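# Seat two blue-carrier hard drives in the server's left bays

## Task

Take the two blue-carrier hard drives lying closest to the server and put them into the two leftmost bays of its drive cage. Each must stand on its edge with its circuit board facing away from the robot, and each must be pushed toward the server's black front panel until it clicks home.

## Robot and tools

Robot: two arms on a table. left_arm carries a five-finger left hand and stands on the +y side; right_arm carries a right hand. Measured bases in the scene frame: left_arm at (-0.033, +0.347, 0) m, quat_wxyz (1, 0, 0, 0); right_arm at (-0.016, -0.273, 0) m, quat_wxyz (1, 0, 0, 0.010). The arm names do not match image sides. A camera stand sits behind the arms.

Scene frame: origin at table-top height, halfway between the nominal bases; +x points out over the table, +z up. Reported positions (m) and quaternions (wxyz) of each hand point, Hand targets and offsets all use this frame's axes.

Hand point: a spot fixed to the palm, 0.05 m in front of it and 0.15 m from the wrist mount along the fingers. Its +z runs along straight fingers, +y out of the palm; +x crosses the palm away from the thumb on the right hand, toward the thumb on the left hand. Straight fingertips reach 0.06-0.07 m past the point, their centre lines 0.06 m behind it (-y). A wrist bracket on the little-finger side can collide with things. Arms track loosely: at rest the hand often sits 1-3 cm (up to 5 cm) off, usually low; a gap that persists is closed by sending the missing distance as an extra offset. Each control step the commanded orientation is clipped to within 40 degrees of the measured one.

A row is 28 numbers, each in [-1, 1], always for both arms: left_arm dx, dy, dz, rx, ry, rz; left hand little, ring, middle, index, thumb_bend, thumb_turn, force_limit, speed; then the same fourteen for right_arm. Pose numbers are offsets, not poses: they count from the arm's Hand target as it stood when the action or move began, along scene axes, with 1.0 = 0.6 m for dx, dy, dz and 180 degrees for the rotation vector rx, ry, rz (turning about the Hand target's position). Every row of one action, and every target in one move list, counts from that same start, so resending an offset moves further. Six zeros re-request the current Hand target. Offset lengths above 1.0 are shortened.

Hand numbers are positions, not offsets: fingers and thumb_bend +1 straight, -1 curled; thumb_turn +1 beside the palm, -1 across it facing the fingers. force_limit maps -1 to about 0 N and +1 to 10 N at the fingertip (15 N for both thumb motors). speed rises from near zero at -1 to full at +0.48 and stays full above; a full stroke takes 0.49 s. Use speed -0.94 or below for a soft grip. With the thumb across, the hand grips things 0.035-0.065 m thick, handles down to 0.025 m. There is no keep-as-is value: repeat the last eight hand numbers actually run for that hand; before any have run, send its hand_measured six, then hand_force_limit and hand_speed. To tighten, raise force_limit and send a more-closed target; to loosen, send a target more open than hand_measured.

Tools:
execute_actions(actions, cameras): actions is a list of actions; each is up to 15 rows, one per 1/30 s step; a short action holds its last row. Images come only for an empty list or when cameras names them (["all"], names, or []).
move(target, speed, blend, blocking, cameras): target is one row or a list of up to 15 rows, straight-line paths, all rows counted from the starting Hand targets. speed is m/s per path, 0.002 to 4.3 (default 0.25), turning at up to twice that in rad/s; one number or one per target. blend (m) rounds corners; 0 stops at each target. Paths are cut off after 10 s. Hand numbers of the first target go out at the start; later targets' hand numbers go out on arrival once everything rests. blocking=false returns after about 0.5 s while motion continues. Moves do not avoid obstacles or the other arm; avoid paths near an arm's own base.
wait(seconds 0-10, cameras): lets time pass holding commands. stop(cameras): brakes a running move. zoom_image(camera, region [x0, y0, x1, y1] pixels, at most 504 wide and high): enlarges part of the newest image of cam_high, cam_low, cam_left_wrist or cam_right_wrist (each 672x504). show_instructions(): shows the reference pages. finished_scene(scene=1): ends the scene for good; the drives must stay seated without the robot.

Results: per arm, end_effector_position, end_effector_quat_wxyz, Hand target (the next offsets' base), joint positions, velocities (may read within noise or be omitted), torques (include arm weight; numbers 3 and 4 wrap at ±28 N m), motor temperatures; per hand, hand_measured, hand_stopped_by (moving, target, force, stalled, fault), hand_load_n (positive when pushed open; near 0 after losing a grip), hand_force_limit, hand_speed. execute_actions also lists some mid-step positions. A move adds a move: line with its ending (done, off_target, moving, held, fault) and limits such as paced (pose clipped) or held (steps withheld). done means resting within 10 mm and 2 degrees; neither done nor off_target proves contact or its absence. MOTOR HOT appears at 85 °C; at 100 °C that arm goes limp for 30-60 s or more, so avoid long stretched holds or pushing into unreachable poses.

Joint ranges (rad): waist ±2.880, shoulder 0 to 3.142, elbow 0 to 3.019, wrist pitch -1.693 to 1.571, wrist yaw ±1.571, wrist roll ±2.094.

Avoid: dropping a drive or releasing it while it moves, letting anything leave the table, fast or hard contact with the server or other fixed items, pressing far past contact, excessive finger loads, and any collision between the two arms or one hand closing on the other. Loose objects may occasionally be nudged by outside pushes.

Each tool is called after ">>>" by a JSON object that holds its "name" and its "arguments", one argument or row to a line.

Reference images:

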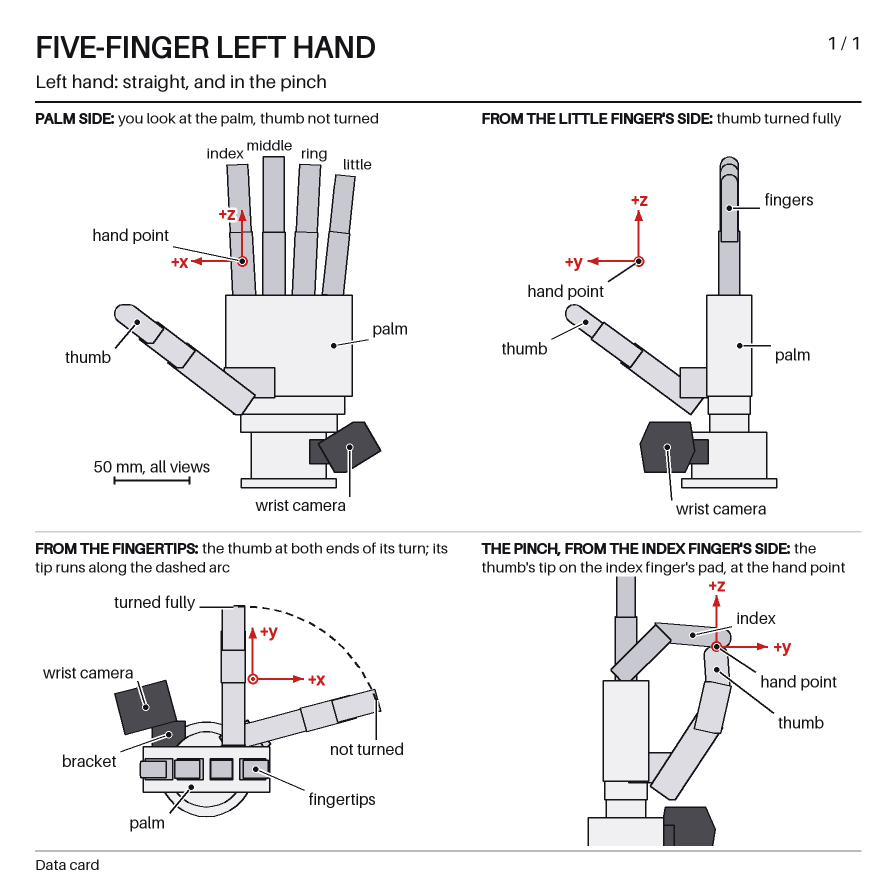

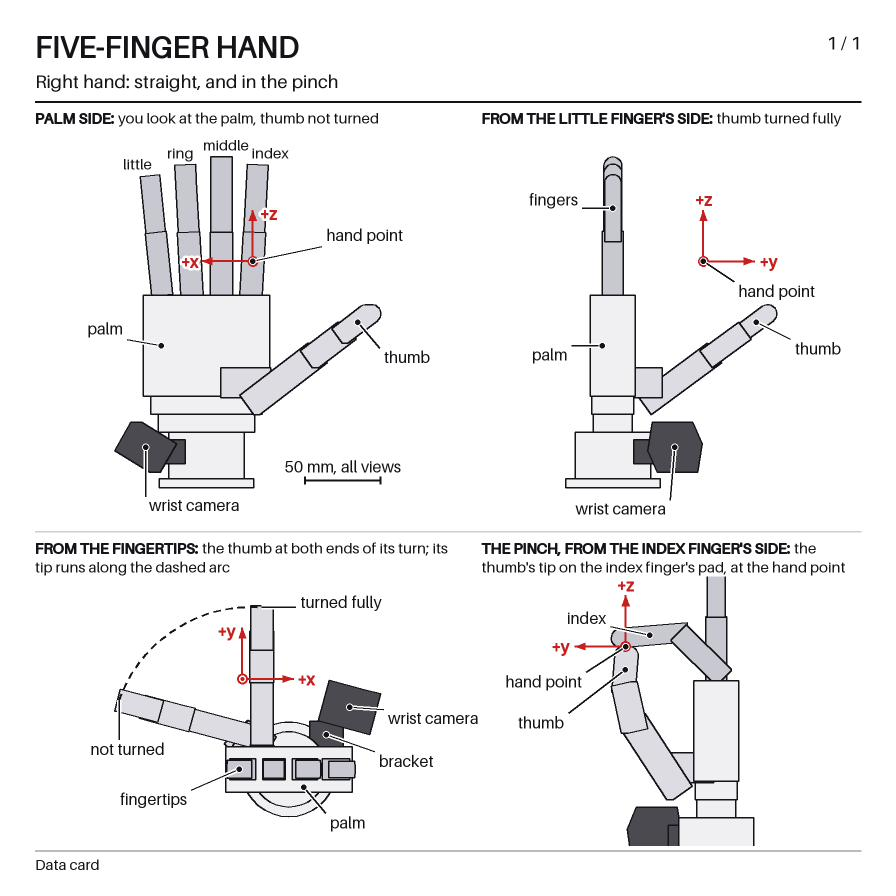

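## Session

>>> {"name": "execute_actions", "arguments": {
  "actions": []
}}

Scene clock: 0.00 s.
left_arm: end_effector_position=(+0.4494, +0.1076, +0.2317) hand_measured=(+1.000, +1.000, +1.000, +1.000, +1.000, +1.000) hand_load_n=(+0.0, +0.0, +0.0, +0.0, +0.0, +0.0) hand_stopped_by=(target, target, target, target, target, target) hand_force_limit=0.00 hand_speed=-0.80 end_effector_quat_wxyz=(-0.175, -0.364, +0.774, -0.488) | right_arm: end_effector_position=(+0.3640, -0.2887, +0.2713) hand_measured=(+1.000, +1.000, +1.000, +1.000, +1.000, +1.000) hand_load_n=(+0.0, +0.0, +0.0, +0.0, +0.0, +0.0) hand_stopped_by=(target, target, target, target, target, target) hand_force_limit=0.00 hand_speed=-0.80 end_effector_quat_wxyz=(-0.354, +0.922, +0.004, +0.157)
Joint positions: left_arm=[-0.131 1.694 1.455 -0.925 1.043 0.323] | right_arm=[-0.303 1.256 1.301 -1.483 -0.787 -1.807]
Joint velocities: within noise
Joint torques (N m): no reading
Motor temperatures (°C): left_arm=[28 29 32 26 29 30] | right_arm=[30 29 27 29 28 30]
Heat: left arm: hottest elbow 32 °C; right arm: hottest waist 30 °C.
Hand target: left_arm +0.4552, +0.1069, +0.2356; -0.170, -0.361, +0.774, -0.491 | right_arm +0.3693, -0.2903, +0.2792; -0.351, +0.921, +0.008, +0.166

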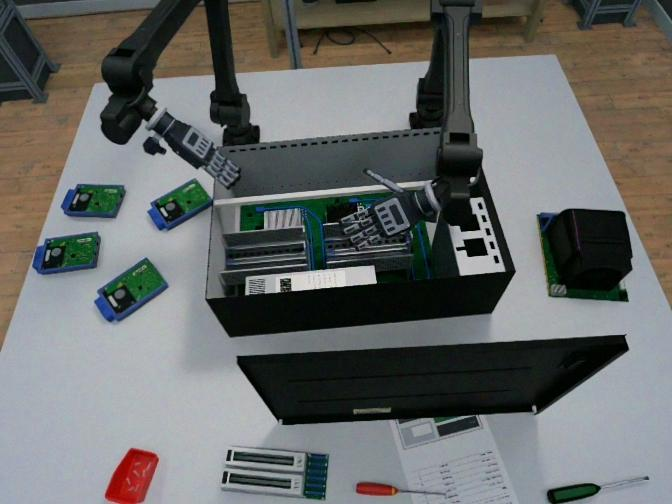

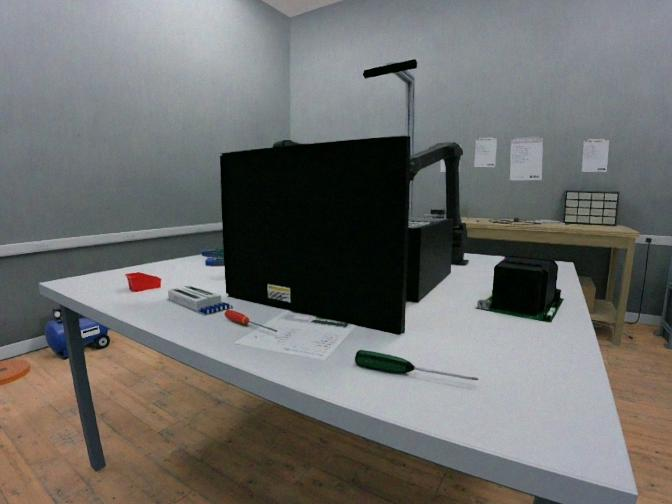

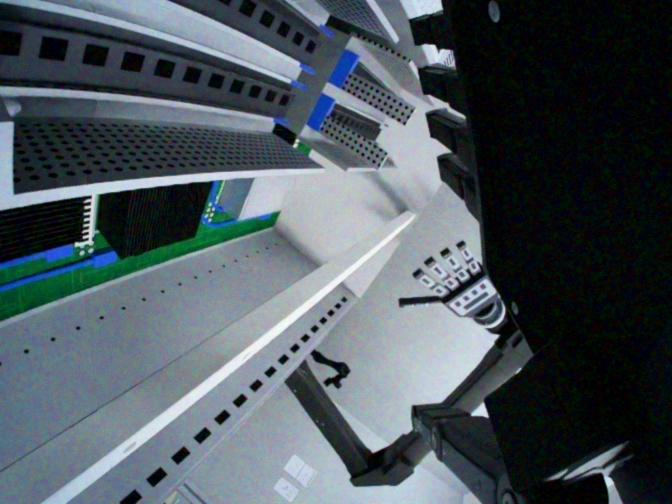

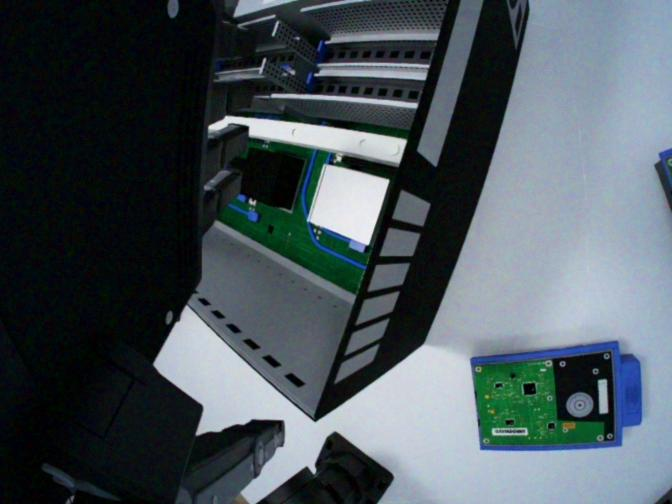

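>>> {"name": "zoom_image", "arguments": {
  "camera": "cam_high",
  "region": [190, 120, 526, 372]
}}

>>> {"name": "zoom_image", "arguments": {
  "camera": "cam_high",
  "region": [20, 150, 260, 330]
}}

>>> {"name": "zoom_image", "arguments": {
  "camera": "cam_left_wrist",
  "region": [0, 0, 504, 378]
}}

>>> {"name": "zoom_image", "arguments": {
  "camera": "cam_right_wrist",
  "region": [168, 0, 672, 504]
}}

Scaled by 1.500 from the camera's 672x504 image, which has a finer 960x720 frame.

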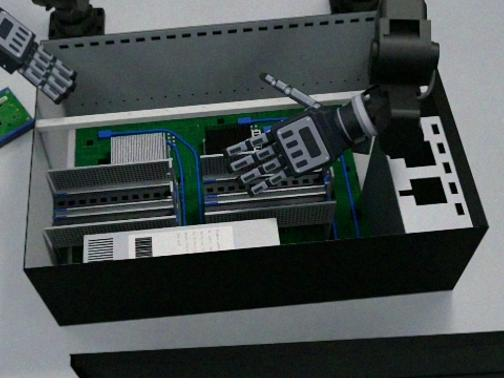

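Scaled by 2.100 from the camera's 672x504 image, which has a finer 960x720 frame.

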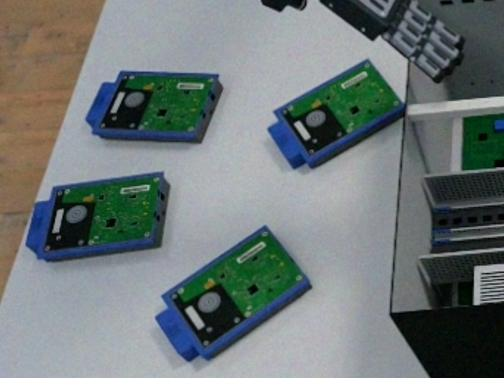

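Scaled by 1.000.

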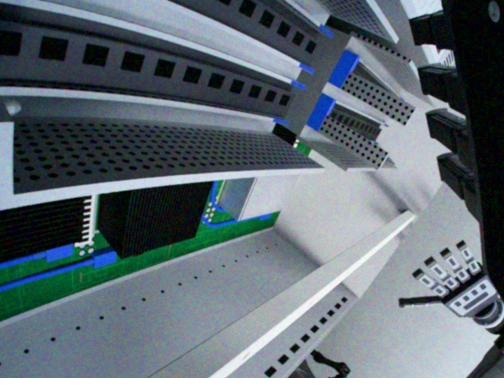

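Scaled by 1.000.

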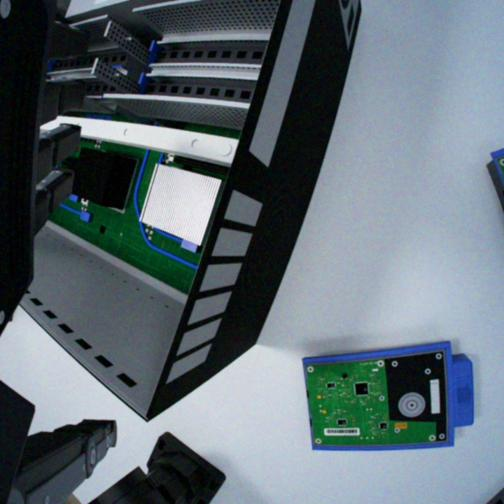

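>>> {"name": "move", "arguments": {
  "target": [-0.058, -0.095, 0.44, 0.346, 0.036, 0, 1, 1, 1, 1, 1, 1, 0, -0.8, 0, 0, 0.2, 0, 0, 0, 1, 1, 1, 1, 1, 1, 0, -0.8],
  "cameras": ["all"]
}}

Scene clock: 97.03 s.
left_arm: end_effector_position=(+0.4236, +0.0542, +0.4865) hand_measured=(+1.000, +1.000, +1.000, +1.000, +1.000, +1.000) hand_load_n=(+0.0, +0.0, +0.0, +0.0, +0.0, -0.5) hand_stopped_by=(target, target, target, target, target, target) hand_force_limit=0.00 hand_speed=-0.80 end_effector_quat_wxyz=(+0.153, -0.414, +0.860, -0.256) | right_arm: end_effector_position=(+0.3681, -0.2911, +0.3804) hand_measured=(+1.000, +1.000, +1.000, +1.000, +1.000, +1.000) hand_load_n=(+0.0, +0.0, +0.0, +0.0, +0.0, +0.0) hand_stopped_by=(target, target, target, target, target, target) hand_force_limit=0.00 hand_speed=-0.80 end_effector_quat_wxyz=(-0.343, +0.921, -0.011, +0.187)
Joint positions: left_arm=[-0.513 1.747 2.465 -1.684 0.041 0.146] | right_arm=[-0.303 1.268 1.598 -1.672 -0.776 -1.736]
Joint torques (N m): left_arm=[-1.67 -14.45 10.61 0.99 -0.09 -0.24] | right_arm=[-0.79 -10.05 10.17 0.57 -0.5 0.09]
Motor temperatures (°C): left_arm=[28 32 42 26 30 30] | right_arm=[29 30 35 29 28 30]
Heat: left arm: hottest elbow 42 °C; right arm: hottest elbow 35 °C.
Hand target: left_arm +0.4204, +0.0499, +0.4995; -0.001, -0.422, +0.906, +0.000 | right_arm +0.3693, -0.2903, +0.3992; -0.351, +0.921, +0.007, +0.166
Off the commanded pose: left_arm 0.014 m, 35 deg | right_arm 0.019 m, 3 deg.
joint sent to its limit (left arm) — joint 4 (wrist pitch), lower limit. The joint targets are off in orientation, not in position.
joint sent to its limit (right arm) — joint 4 (wrist pitch), lower limit. The joint targets are off in orientation, not in position.
move: off_target (left_arm, right_arm)

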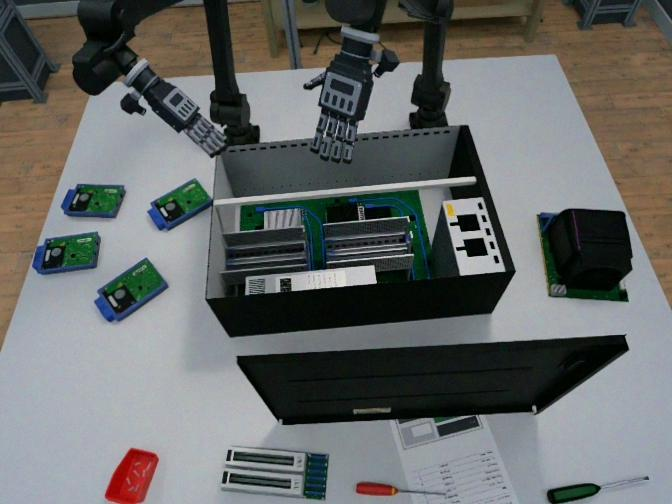

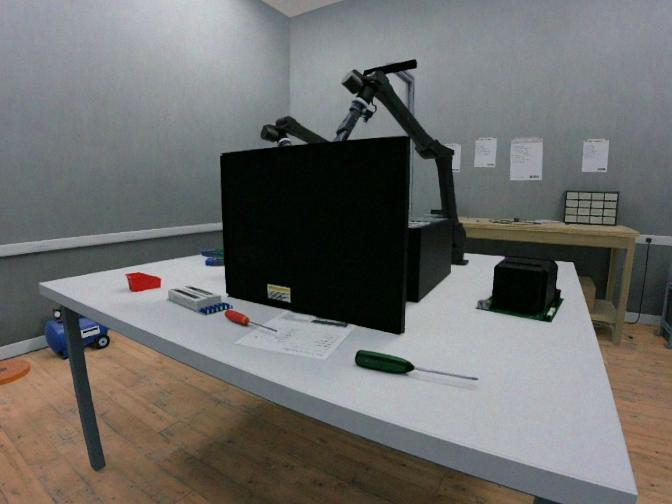

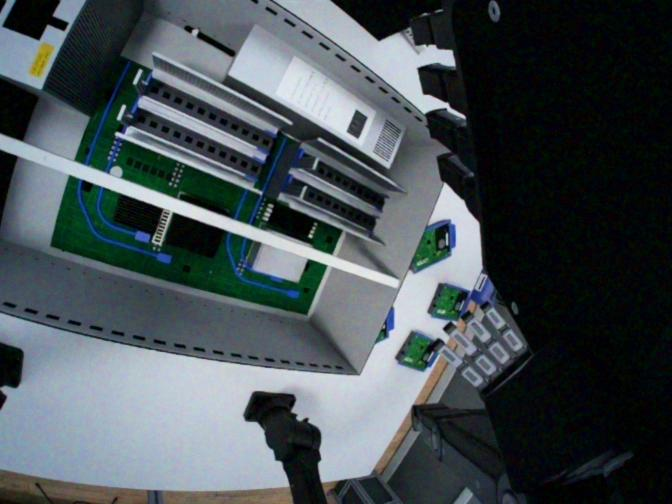

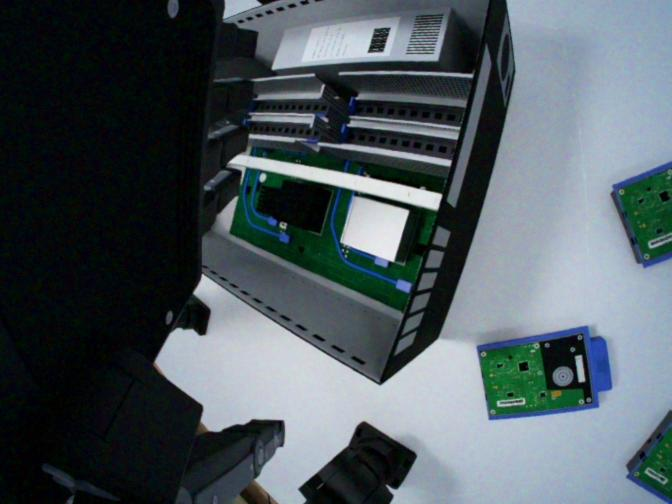

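>>> {"name": "zoom_image", "arguments": {
  "camera": "cam_high",
  "region": [205, 170, 445, 310]
}}

>>> {"name": "zoom_image", "arguments": {
  "camera": "cam_left_wrist",
  "region": [90, 20, 430, 275]
}}

>>> {"name": "zoom_image", "arguments": {
  "camera": "cam_right_wrist",
  "region": [210, 0, 530, 240]
}}

Scaled by 2.100 from the camera's 672x504 image, which has a finer 960x720 frame.

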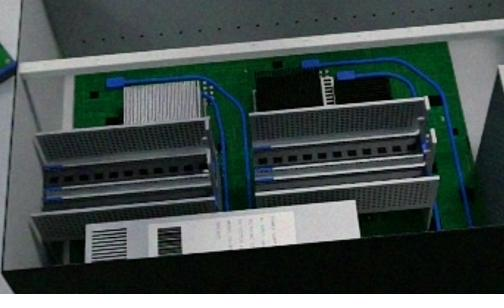

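Scaled by 1.482 from the camera's 672x504 image, which has a finer 960x720 frame.

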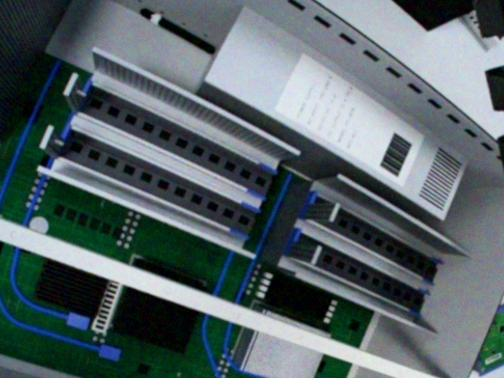

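Scaled by 1.575 from the camera's 672x504 image, which has a finer 960x720 frame.

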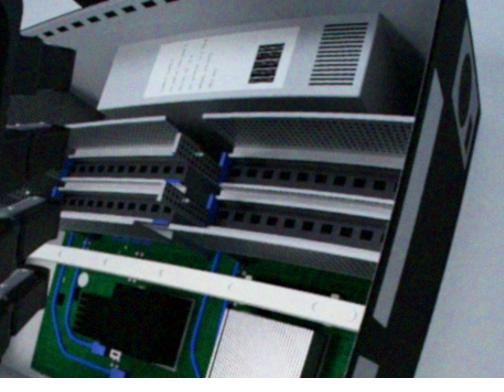

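>>> {"name": "move", "arguments": {
  "target": [0.033, 0.0, -0.23, 0, 0, 0, 1, 1, 1, 1, 1, 1, 0, -0.8, 0, 0, 0, 0, 0, 0, 1, 1, 1, 1, 1, 1, 0, -0.8],
  "cameras": ["cam_left_wrist", "cam_high"]
}}

>>> {"name": "zoom_image", "arguments": {
  "camera": "cam_left_wrist",
  "region": [0, 0, 504, 378]
}}

Scene clock: 196.10 s.
left_arm: end_effector_position=(+0.4388, +0.0493, +0.3736) hand_measured=(+1.000, +1.000, +1.000, +1.000, +1.000, +1.000) hand_load_n=(+0.0, +0.0, +0.0, +0.5, +0.0, +0.0) hand_stopped_by=(target, target, target, target, target, target) hand_force_limit=0.00 hand_speed=-0.80 end_effector_quat_wxyz=(+0.087, -0.431, +0.886, -0.147) | right_arm: end_effector_position=(+0.3681, -0.2911, +0.3804) hand_measured=(+1.000, +1.000, +1.000, +1.000, +1.000, +1.000) hand_load_n=(+0.0, +0.0, +0.0, +0.0, +0.0, +0.0) hand_stopped_by=(target, target, target, target, target, target) hand_force_limit=0.00 hand_speed=-0.80 end_effector_quat_wxyz=(-0.343, +0.921, -0.011, +0.187)
Joint positions: left_arm=[-0.513 1.831 2.287 -1.684 0.024 0.148] | right_arm=[-0.303 1.268 1.598 -1.672 -0.776 -1.735]
Joint torques (N m): left_arm=[-1.03 -15.21 7.35 0.59 -0.13 0.06] | right_arm=[-0.79 -10.05 10.14 0.58 -0.51 0.09]
Heat: left arm: hottest elbow 46 °C; right arm: hottest elbow 39 °C.
Hand target: left_arm +0.4403, +0.0499, +0.3615; -0.001, -0.423, +0.906, +0.000 | right_arm +0.3693, -0.2903, +0.3992; -0.351, +0.921, +0.007, +0.166
Off the commanded pose: left_arm 0.012 m, 20 deg | right_arm 0.019 m, 3 deg.
joint sent to its limit (left arm) — joint 4 (wrist pitch), lower limit. The joint targets are off in orientation, not in position.
joint sent to its limit (right arm) — joint 4 (wrist pitch), lower limit. The joint targets are off in orientation, not in position.
move: off_target (left_arm, right_arm)
Images, in order (width x height): cam_high 672x504, cam_left_wrist 672x504.

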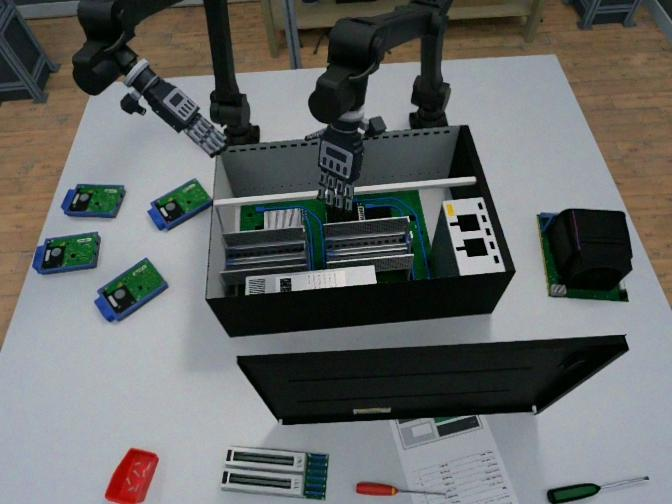

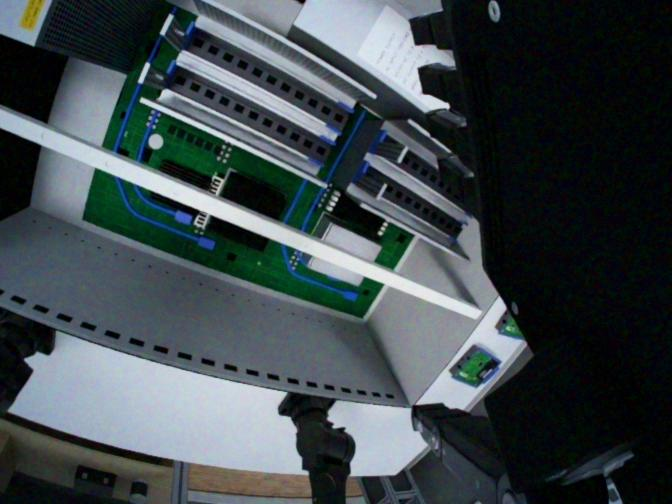

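Scaled by 1.000.

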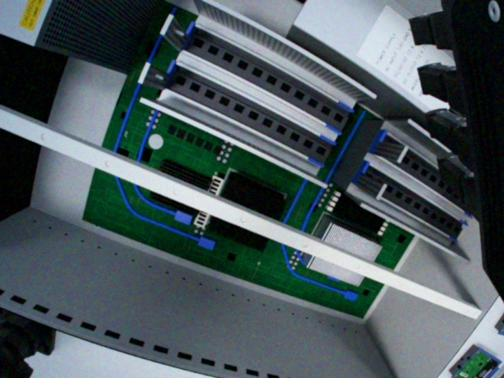

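>>> {"name": "move", "arguments": {
  "target": [0.15, 0.05, 0.0, 0, 0, 0, 1, 1, 1, 1, 1, 1, 0, -0.8, 0, 0, 0, 0, 0, 0, 1, 1, 1, 1, 1, 1, 0, -0.8],
  "cameras": ["cam_left_wrist", "cam_high"]
}}

Scene clock: 212.00 s.
left_arm: end_effector_position=(+0.5226, +0.0823, +0.3620) hand_measured=(+1.000, +1.000, +1.000, +1.000, +1.000, +1.000) hand_load_n=(+0.0, +0.0, +0.0, +0.0, +0.0, +0.0) hand_stopped_by=(target, target, target, target, target, target) hand_force_limit=0.00 hand_speed=-0.80 end_effector_quat_wxyz=(+0.118, -0.432, +0.880, -0.158) | right_arm: end_effector_position=(+0.3681, -0.2911, +0.3804) hand_measured=(+1.000, +1.000, +1.000, +1.000, +1.000, +1.000) hand_load_n=(+0.0, +0.0, +0.0, +0.0, +0.0, +0.0) hand_stopped_by=(target, target, target, target, target, target) hand_force_limit=0.00 hand_speed=-0.80 end_effector_quat_wxyz=(-0.343, +0.921, -0.011, +0.187)
Joint positions: left_arm=[-0.41 1.995 2.506 -1.686 0.024 0.243] | right_arm=[-0.303 1.268 1.598 -1.672 -0.776 -1.735]
Joint torques (N m): left_arm=[-1.03 -16.5 11.63 0.75 -0.1 0.07] | right_arm=[-0.79 -10.05 10.15 0.58 -0.5 0.09]
Motor temperatures (°C): left_arm=[28 32 44 26 29 30] | right_arm=[29 31 40 29 28 30]
Heat: left arm: hottest elbow 44 °C; right arm: hottest elbow 40 °C.
Hand target: left_arm +0.5303, +0.0799, +0.3616; -0.001, -0.423, +0.906, +0.000 | right_arm +0.3693, -0.2903, +0.3992; -0.351, +0.921, +0.007, +0.166
Off the commanded pose: left_arm 0.008 m, 23 deg | right_arm 0.019 m, 3 deg.
joint sent to its limit (left arm) — joint 4 (wrist pitch), lower limit. The joint targets are off in orientation, not in position.
joint sent to its limit (right arm) — joint 4 (wrist pitch), lower limit. The joint targets are off in orientation, not in position.
move: off_target (left_arm, right_arm)
Images, in order (width x height): cam_high 672x504, cam_left_wrist 672x504.

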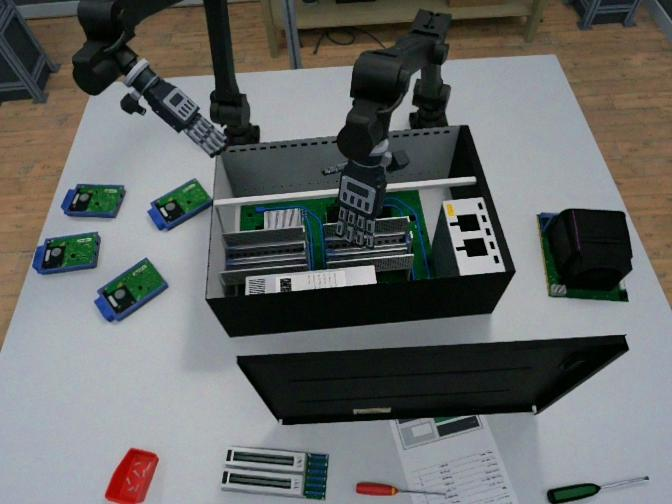

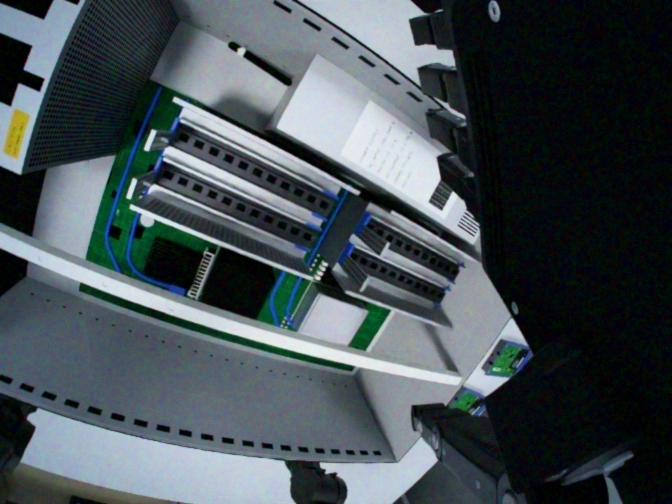

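>>> {"name": "zoom_image", "arguments": {
  "camera": "cam_left_wrist",
  "region": [100, 80, 370, 290]
}}

>>> {"name": "zoom_image", "arguments": {
  "camera": "cam_left_wrist",
  "region": [290, 170, 480, 330]
}}

Scaled by 1.867 from the camera's 672x504 image, which has a finer 960x720 frame.

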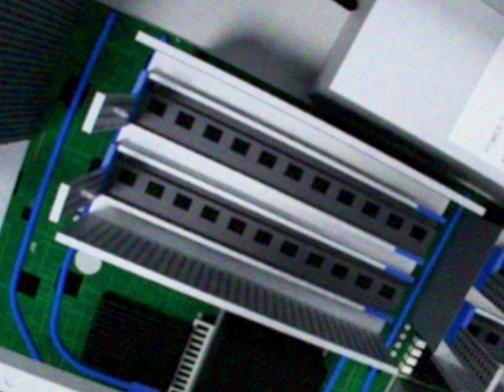

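Scaled by 2.653 from the camera's 672x504 image, which has a finer 960x720 frame.

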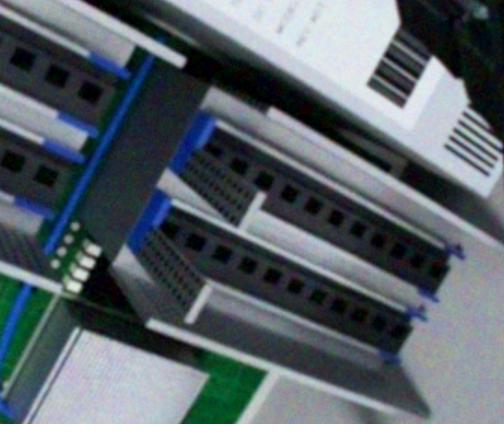

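>>> {"name": "move", "arguments": {
  "target": [-0.30, 0.45, 0.10, 0, 0, 0, 1, 1, 1, 1, 1, 1, 0, -0.8, -0.065, -0.25, -0.115, -0.231, 0.107, 0, 1, 1, 1, 1, 1, 1, 0, -0.8],
  "cameras": ["cam_right_wrist", "cam_high"]
}}

Scene clock: 366.37 s.
left_arm: end_effector_position=(+0.3535, +0.3484, +0.4239) hand_measured=(+1.000, +1.000, +1.000, +1.000, +1.000, +1.000) hand_load_n=(+0.0, +0.0, +0.0, +0.0, +0.0, +0.0) hand_stopped_by=(target, target, target, target, target, target) hand_force_limit=0.00 hand_speed=-0.80 end_effector_quat_wxyz=(+0.170, -0.423, +0.886, -0.085) | right_arm: end_effector_position=(+0.3275, -0.4423, +0.3329) hand_measured=(+1.000, +1.000, +1.000, +1.000, +1.000, +1.000) hand_load_n=(+0.0, +0.0, +0.0, +0.0, +0.0, +0.0) hand_stopped_by=(target, target, target, target, target, target) hand_force_limit=0.00 hand_speed=-0.80 end_effector_quat_wxyz=(+0.026, +0.998, -0.002, +0.058)
Joint positions: left_arm=[-0.026 1.37 1.867 -1.686 -0.003 0.653] | right_arm=[-0.294 1.295 1.522 -1.672 0.019 -1.841]
Joint torques (N m): left_arm=[-1.03 -9.47 7.05 0.75 -0.14 0.08] | right_arm=[-0.44 -9.17 7.3 0.42 0.12 -0.19]
Heat: left arm: hottest elbow 47 °C; right arm: hottest elbow 41 °C.
Hand target: left_arm +0.3503, +0.3498, +0.4216; -0.001, -0.422, +0.906, +0.000 | right_arm +0.3302, -0.4403, +0.3303; +0.001, +1.000, +0.008, +0.000
Off the commanded pose: left_arm 0.004 m, 22 deg | right_arm 0.004 m, 7 deg.
joint sent to its limit (left arm) — joint 4 (wrist pitch), lower limit. The joint targets are off in orientation, not in position.
joint sent to its limit (right arm) — joint 4 (wrist pitch), lower limit. The joint targets are off in orientation, not in position.
move: off_target (left_arm, right_arm)
Images, in order (width x height): cam_high 672x504, cam_right_wrist 672x504.

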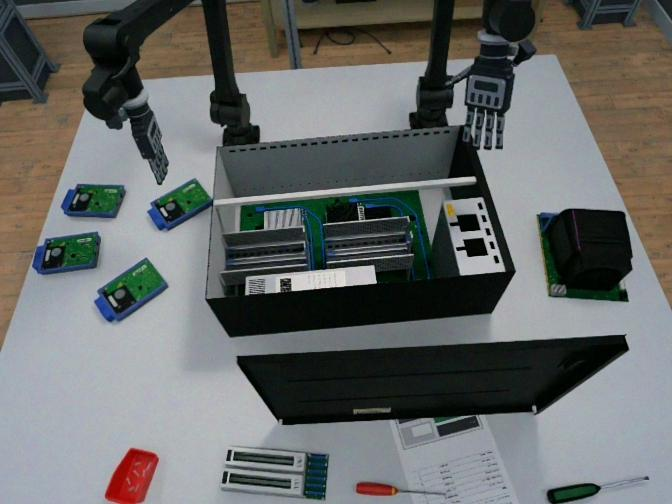

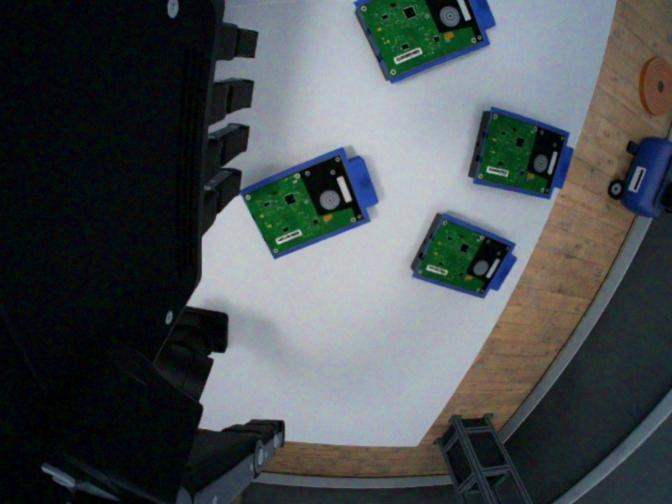

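>>> {"name": "zoom_image", "arguments": {
  "camera": "cam_right_wrist",
  "region": [220, 130, 400, 270]
}}

>>> {"name": "zoom_image", "arguments": {
  "camera": "cam_right_wrist",
  "region": [340, 0, 600, 200]
}}

Scaled by 2.800 from the camera's 672x504 image, which has a finer 960x720 frame.

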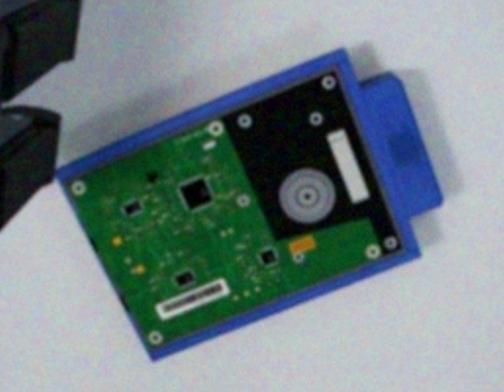

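Scaled by 1.938 from the camera's 672x504 image, which has a finer 960x720 frame.

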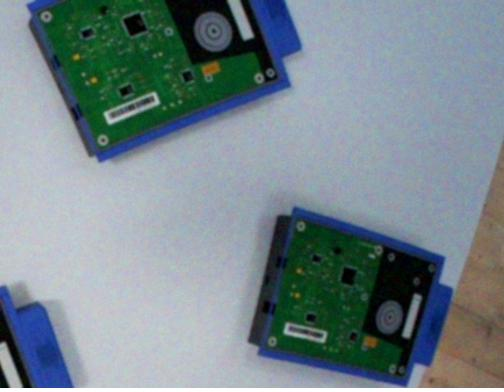

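>>> {"name": "move", "arguments": {
  "target": [0, 0, 0, 0, 0, 0, 1, 1, 1, 1, 1, 1, 0, -0.8, 0.22, 0.65, 0.0, 0, 0, 0, 1, 1, 1, 1, 1, 1, 0, -0.8],
  "cameras": ["cam_right_wrist", "cam_high"]
}}

>>> {"name": "zoom_image", "arguments": {
  "camera": "cam_right_wrist",
  "region": [168, 0, 672, 378]
}}

Scene clock: 442.50 s.
left_arm: end_effector_position=(+0.3535, +0.3485, +0.4239) hand_measured=(+1.000, +1.000, +1.000, +1.000, +1.000, +1.000) hand_load_n=(+0.0, +0.0, +0.0, +0.0, +0.0, +0.0) hand_stopped_by=(target, target, target, target, target, target) hand_force_limit=0.00 hand_speed=-0.80 end_effector_quat_wxyz=(+0.170, -0.423, +0.886, -0.085) | right_arm: end_effector_position=(+0.4549, -0.0536, +0.3236) hand_measured=(+1.000, +1.000, +1.000, +1.000, +1.000, +1.000) hand_load_n=(+0.0, +0.0, +0.0, +0.0, +0.0, +0.0) hand_stopped_by=(target, target, target, target, target, target) hand_force_limit=0.00 hand_speed=-0.80 end_effector_quat_wxyz=(-0.032, +0.996, +0.022, +0.084)
Joint positions: left_arm=[-0.026 1.37 1.867 -1.686 -0.003 0.653] | right_arm=[0.502 1.751 2.031 -1.672 0.023 -1.096]
Joint torques (N m): left_arm=[-0.97 -9.52 7.06 0.72 -0.14 0.07] | right_arm=[-1.61 -16.73 10.17 0.51 -0.07 0.09]
Motor temperatures (°C): left_arm=[28 31 42 26 29 30] | right_arm=[29 30 35 29 28 30]
Heat: left arm: hottest elbow 42 °C; right arm: hottest elbow 35 °C.
Hand target: left_arm +0.3503, +0.3498, +0.4208; +0.164, -0.415, +0.891, -0.078 (not the last commanded pose) | right_arm +0.4622, -0.0503, +0.3304; +0.001, +1.000, +0.008, +0.000
Off the commanded pose: left_arm 0.004 m, 22 deg | right_arm 0.010 m, 11 deg.
joint sent to its limit (left arm) — joint 4 (wrist pitch), lower limit.
joint sent to its limit (right arm) — joint 4 (wrist pitch), lower limit. The joint targets are off in orientation, not in position.
move: off_target (left_arm, right_arm)
Images, in order (width x height): cam_high 672x504, cam_right_wrist 672x504.

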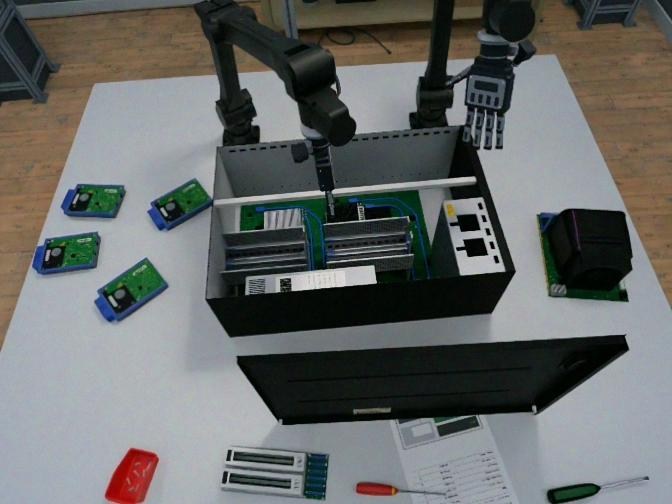

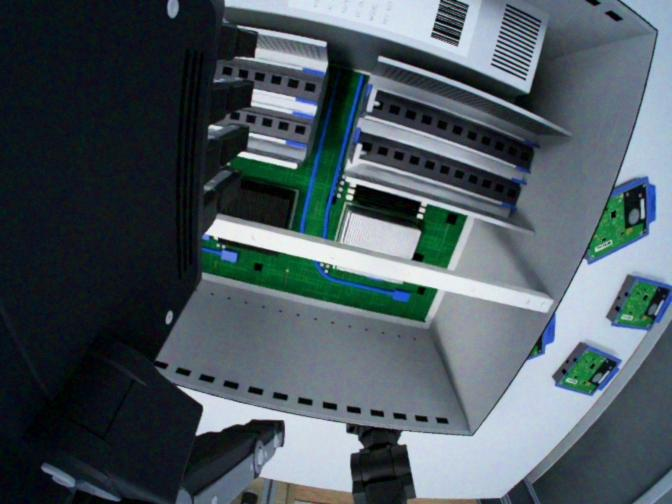

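Scaled by 1.000.

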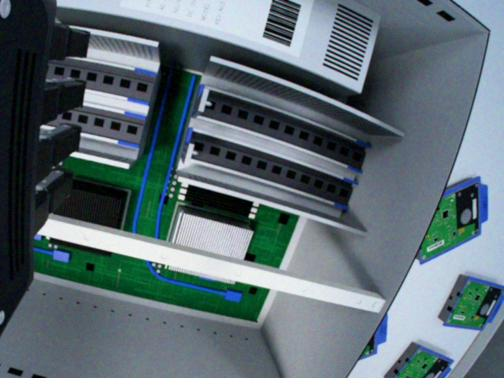

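>>> {"name": "zoom_image", "arguments": {
  "camera": "cam_right_wrist",
  "region": [320, 40, 580, 250]
}}

>>> {"name": "zoom_image", "arguments": {
  "camera": "cam_right_wrist",
  "region": [210, 10, 350, 180]
}}

Scaled by 1.938 from the camera's 672x504 image, which has a finer 960x720 frame.

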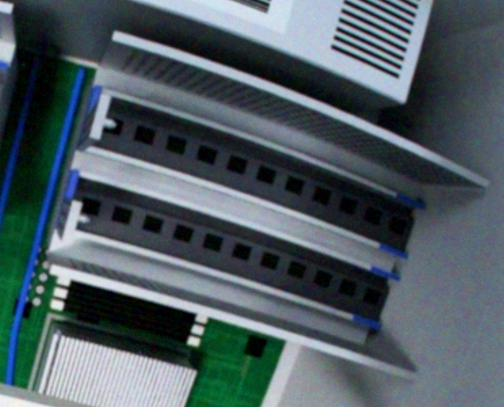

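Scaled by 2.965 from the camera's 672x504 image, which has a finer 960x720 frame.

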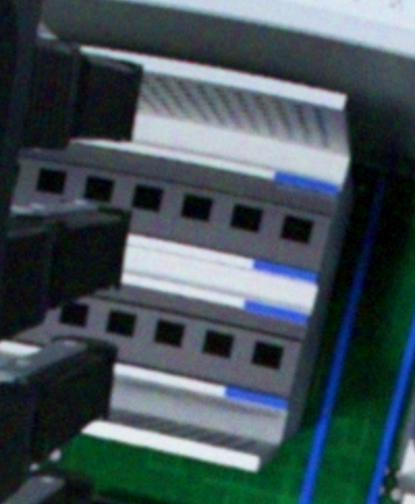

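>>> {"name": "move", "arguments": {
  "target": [0, 0, 0, 0, 0, 0, 1, 1, 1, 1, 1, 1, 0, -0.8, 0.0, 0.21, -0.11, 0, 0, 0, -1, -1, -1, -1, 1, 1, 0, 0.2],
  "cameras": ["cam_right_wrist"]
}}

>>> {"name": "zoom_image", "arguments": {
  "camera": "cam_right_wrist",
  "region": [210, 0, 462, 190]
}}

Scene clock: 595.57 s.
left_arm: end_effector_position=(+0.3535, +0.3485, +0.4239) hand_measured=(+1.000, +1.000, +1.000, +1.000, +1.000, +1.000) hand_load_n=(+0.0, +0.0, +0.0, +0.0, +0.0, +0.0) hand_stopped_by=(target, target, target, target, target, target) hand_force_limit=0.00 hand_speed=-0.80 end_effector_quat_wxyz=(+0.170, -0.423, +0.886, -0.085) | right_arm: end_effector_position=(+0.4560, +0.0721, +0.2542) hand_measured=(-1.000, -1.000, -1.000, -1.000, +1.000, +1.000) hand_load_n=(+0.0, +0.5, +0.0, +0.0, +0.0, +0.0) hand_stopped_by=(target, target, target, target, target, target) hand_force_limit=0.00 hand_speed=0.20 end_effector_quat_wxyz=(-0.029, +0.998, +0.021, +0.047)
Joint positions: left_arm=[-0.026 1.37 1.867 -1.686 -0.003 0.653] | right_arm=[0.667 2 2.212 -1.674 0.012 -0.926]
Joint torques (N m): left_arm=[-0.97 -9.52 7.05 0.76 -0.14 0.07] | right_arm=[-1.67 -21.83 10.04 0.42 -0.07 0.1]
Motor temperatures (°C): left_arm=[28 31 40 26 29 30] | right_arm=[29 32 40 29 28 30]
Heat: left arm: hottest elbow 40 °C; right arm: hottest elbow 40 °C.
Hand target: left_arm +0.3503, +0.3498, +0.4208; +0.164, -0.415, +0.891, -0.078 | right_arm +0.4624, +0.0756, +0.2644; +0.001, +1.000, +0.008, +0.000
Off the commanded pose: left_arm 0.005 m, 2 deg | right_arm 0.012 m, 7 deg.
joint sent to its limit (left arm) — joint 4 (wrist pitch), lower limit. The joint targets still meet the commanded pose.
joint sent to its limit (right arm) — joint 4 (wrist pitch), lower limit. The joint targets are off in orientation, not in position.
move: off_target (right_arm)
Images, in order (width x height): cam_right_wrist 672x504.

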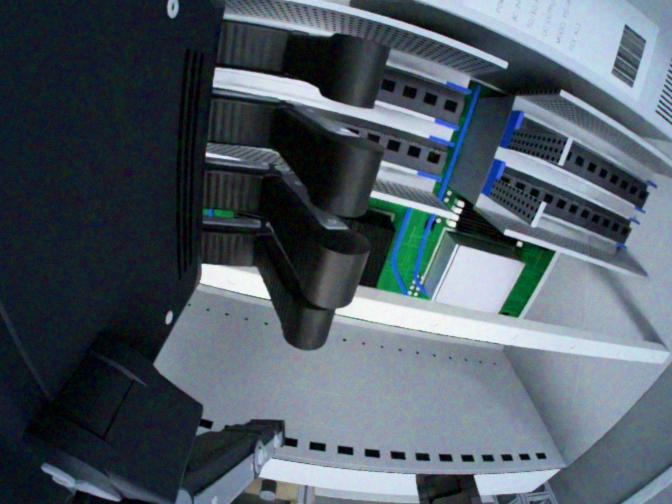

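Scaled by 2.000 from the camera's 672x504 image, which has a finer 960x720 frame.

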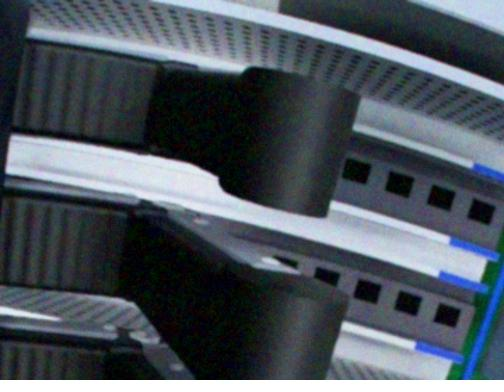

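>>> {"name": "zoom_image", "arguments": {
  "camera": "cam_right_wrist",
  "region": [430, 70, 672, 290]
}}

>>> {"name": "move", "arguments": {
  "target": [0, 0, 0, 0, 0, 0, 1, 1, 1, 1, 1, 1, 0, -0.8, 0.0, 0.0, 0.02, 0, 0, 0, 1, 1, 1, 1, 1, 1, 0, 0.2],
  "cameras": ["cam_right_wrist"]
}}

>>> {"name": "zoom_image", "arguments": {
  "camera": "cam_right_wrist",
  "region": [220, 0, 480, 200]
}}

Scaled by 2.083 from the camera's 672x504 image, which has a finer 960x720 frame.

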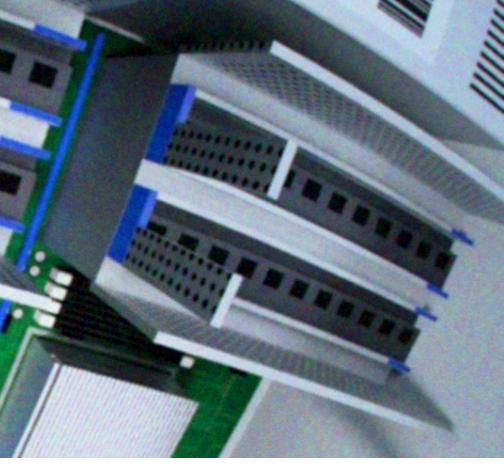

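Scene clock: 624.50 s.
left_arm: end_effector_position=(+0.3535, +0.3485, +0.4239) hand_measured=(+1.000, +1.000, +1.000, +1.000, +1.000, +1.000) hand_load_n=(+0.0, +0.0, +0.0, +0.0, +0.0, +0.0) hand_stopped_by=(target, target, target, target, target, target) hand_force_limit=0.00 hand_speed=-0.80 end_effector_quat_wxyz=(+0.170, -0.423, +0.886, -0.085) | right_arm: end_effector_position=(+0.4570, +0.0731, +0.2567) hand_measured=(+1.000, +1.000, +1.000, +1.000, +1.000, +1.000) hand_load_n=(+0.0, +0.0, +0.0, +0.0, +0.0, +0.0) hand_stopped_by=(target, target, target, target, target, target) hand_force_limit=0.00 hand_speed=0.20 end_effector_quat_wxyz=(-0.031, +0.998, +0.020, +0.050)
Joint positions: left_arm=[-0.026 1.37 1.867 -1.686 -0.003 0.653] | right_arm=[0.667 2 2.219 -1.674 0.012 -0.925]
Joint torques (N m): left_arm=[-0.97 -9.52 7.02 0.72 -0.14 0.07] | right_arm=[-1.55 -23.06 10.24 0.44 -0.01 0.08]
Heat: left arm: hottest elbow 40 °C; right arm: hottest elbow 39 °C.
Hand target: left_arm +0.3503, +0.3498, +0.4208; +0.164, -0.415, +0.891, -0.078 | right_arm +0.4623, +0.0756, +0.2763; +0.001, +1.000, +0.008, +0.000
Off the commanded pose: left_arm 0.005 m, 2 deg | right_arm 0.021 m, 7 deg.
joint sent to its limit (left arm) — joint 4 (wrist pitch), lower limit. The joint targets still meet the commanded pose.
joint sent to its limit (right arm) — joint 4 (wrist pitch), lower limit. The joint targets are off in orientation, not in position.
move: off_target (right_arm)
Images, in order (width x height): cam_right_wrist 672x504.

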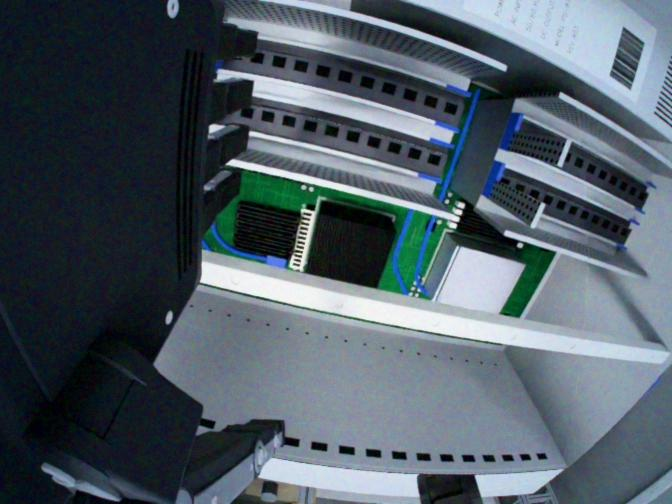

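Scaled by 1.938 from the camera's 672x504 image, which has a finer 960x720 frame.

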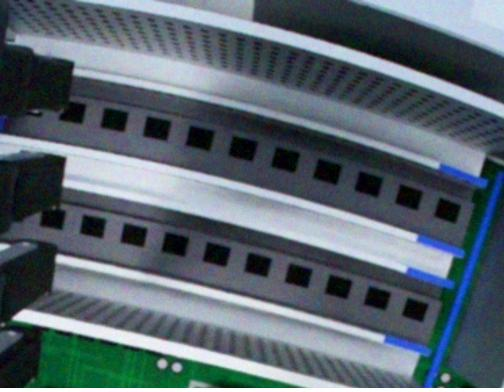

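>>> {"name": "move", "arguments": {
  "target": [0, 0, 0, 0, 0, 0, 1, 1, 1, 1, 1, 1, 0, -0.8, -0.15, -0.75, 0.09, 0, 0, 0, 1, 1, 1, 1, 1, 1, 0, 0.2],
  "cameras": ["cam_low", "cam_right_wrist"]
}}

>>> {"name": "zoom_image", "arguments": {
  "camera": "cam_low",
  "region": [120, 220, 320, 320]
}}

Scene clock: 686.40 s.
left_arm: end_effector_position=(+0.3535, +0.3485, +0.4239) hand_measured=(+1.000, +1.000, +1.000, +1.000, +1.000, +1.000) hand_load_n=(+0.0, +0.0, +0.0, +0.0, +0.0, -0.5) hand_stopped_by=(target, target, target, target, target, target) hand_force_limit=0.00 hand_speed=-0.80 end_effector_quat_wxyz=(+0.170, -0.423, +0.886, -0.085) | right_arm: end_effector_position=(+0.3755, -0.3728, +0.3262) hand_measured=(+1.000, +1.000, +1.000, +1.000, +1.000, +1.000) hand_load_n=(+0.0, +0.0, +0.0, +0.0, +0.0, +0.0) hand_stopped_by=(target, target, target, target, target, target) hand_force_limit=0.00 hand_speed=0.20 end_effector_quat_wxyz=(+0.013, +0.999, +0.004, +0.053)
Joint positions: left_arm=[-0.026 1.37 1.867 -1.686 -0.003 0.653] | right_arm=[-0.105 1.39 1.599 -1.672 0.017 -1.664]
Joint torques (N m): left_arm=[-1.03 -9.64 7.04 0.7 -0.14 0.07] | right_arm=[-1.55 -12.57 7.17 0.35 0.12 -0.19]
Heat: left arm: hottest elbow 40 °C; right arm: hottest elbow 42 °C.
Hand target: left_arm +0.3503, +0.3498, +0.4208; +0.164, -0.415, +0.891, -0.078 | right_arm +0.3723, -0.3743, +0.3302; +0.001, +1.000, +0.008, +0.000
Off the commanded pose: left_arm 0.005 m, 2 deg | right_arm 0.005 m, 6 deg.
joint sent to its limit (left arm) — joint 4 (wrist pitch), lower limit. The joint targets still meet the commanded pose.
joint sent to its limit (right arm) — joint 4 (wrist pitch), lower limit. The joint targets are off in orientation, not in position.
move: off_target (right_arm)
Images, in order (width x height): cam_low 672x504, cam_right_wrist 672x504.

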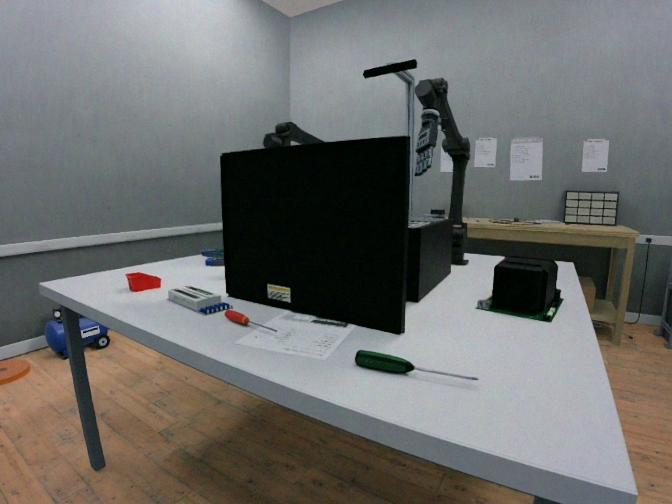

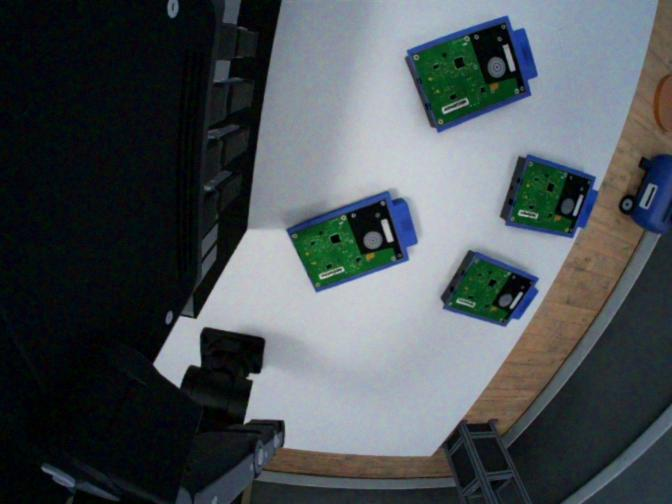

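Scaled by 2.520 from the camera's 672x504 image, which has a finer 960x720 frame.

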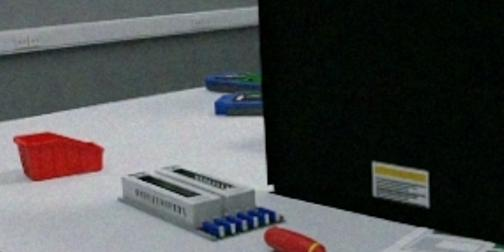

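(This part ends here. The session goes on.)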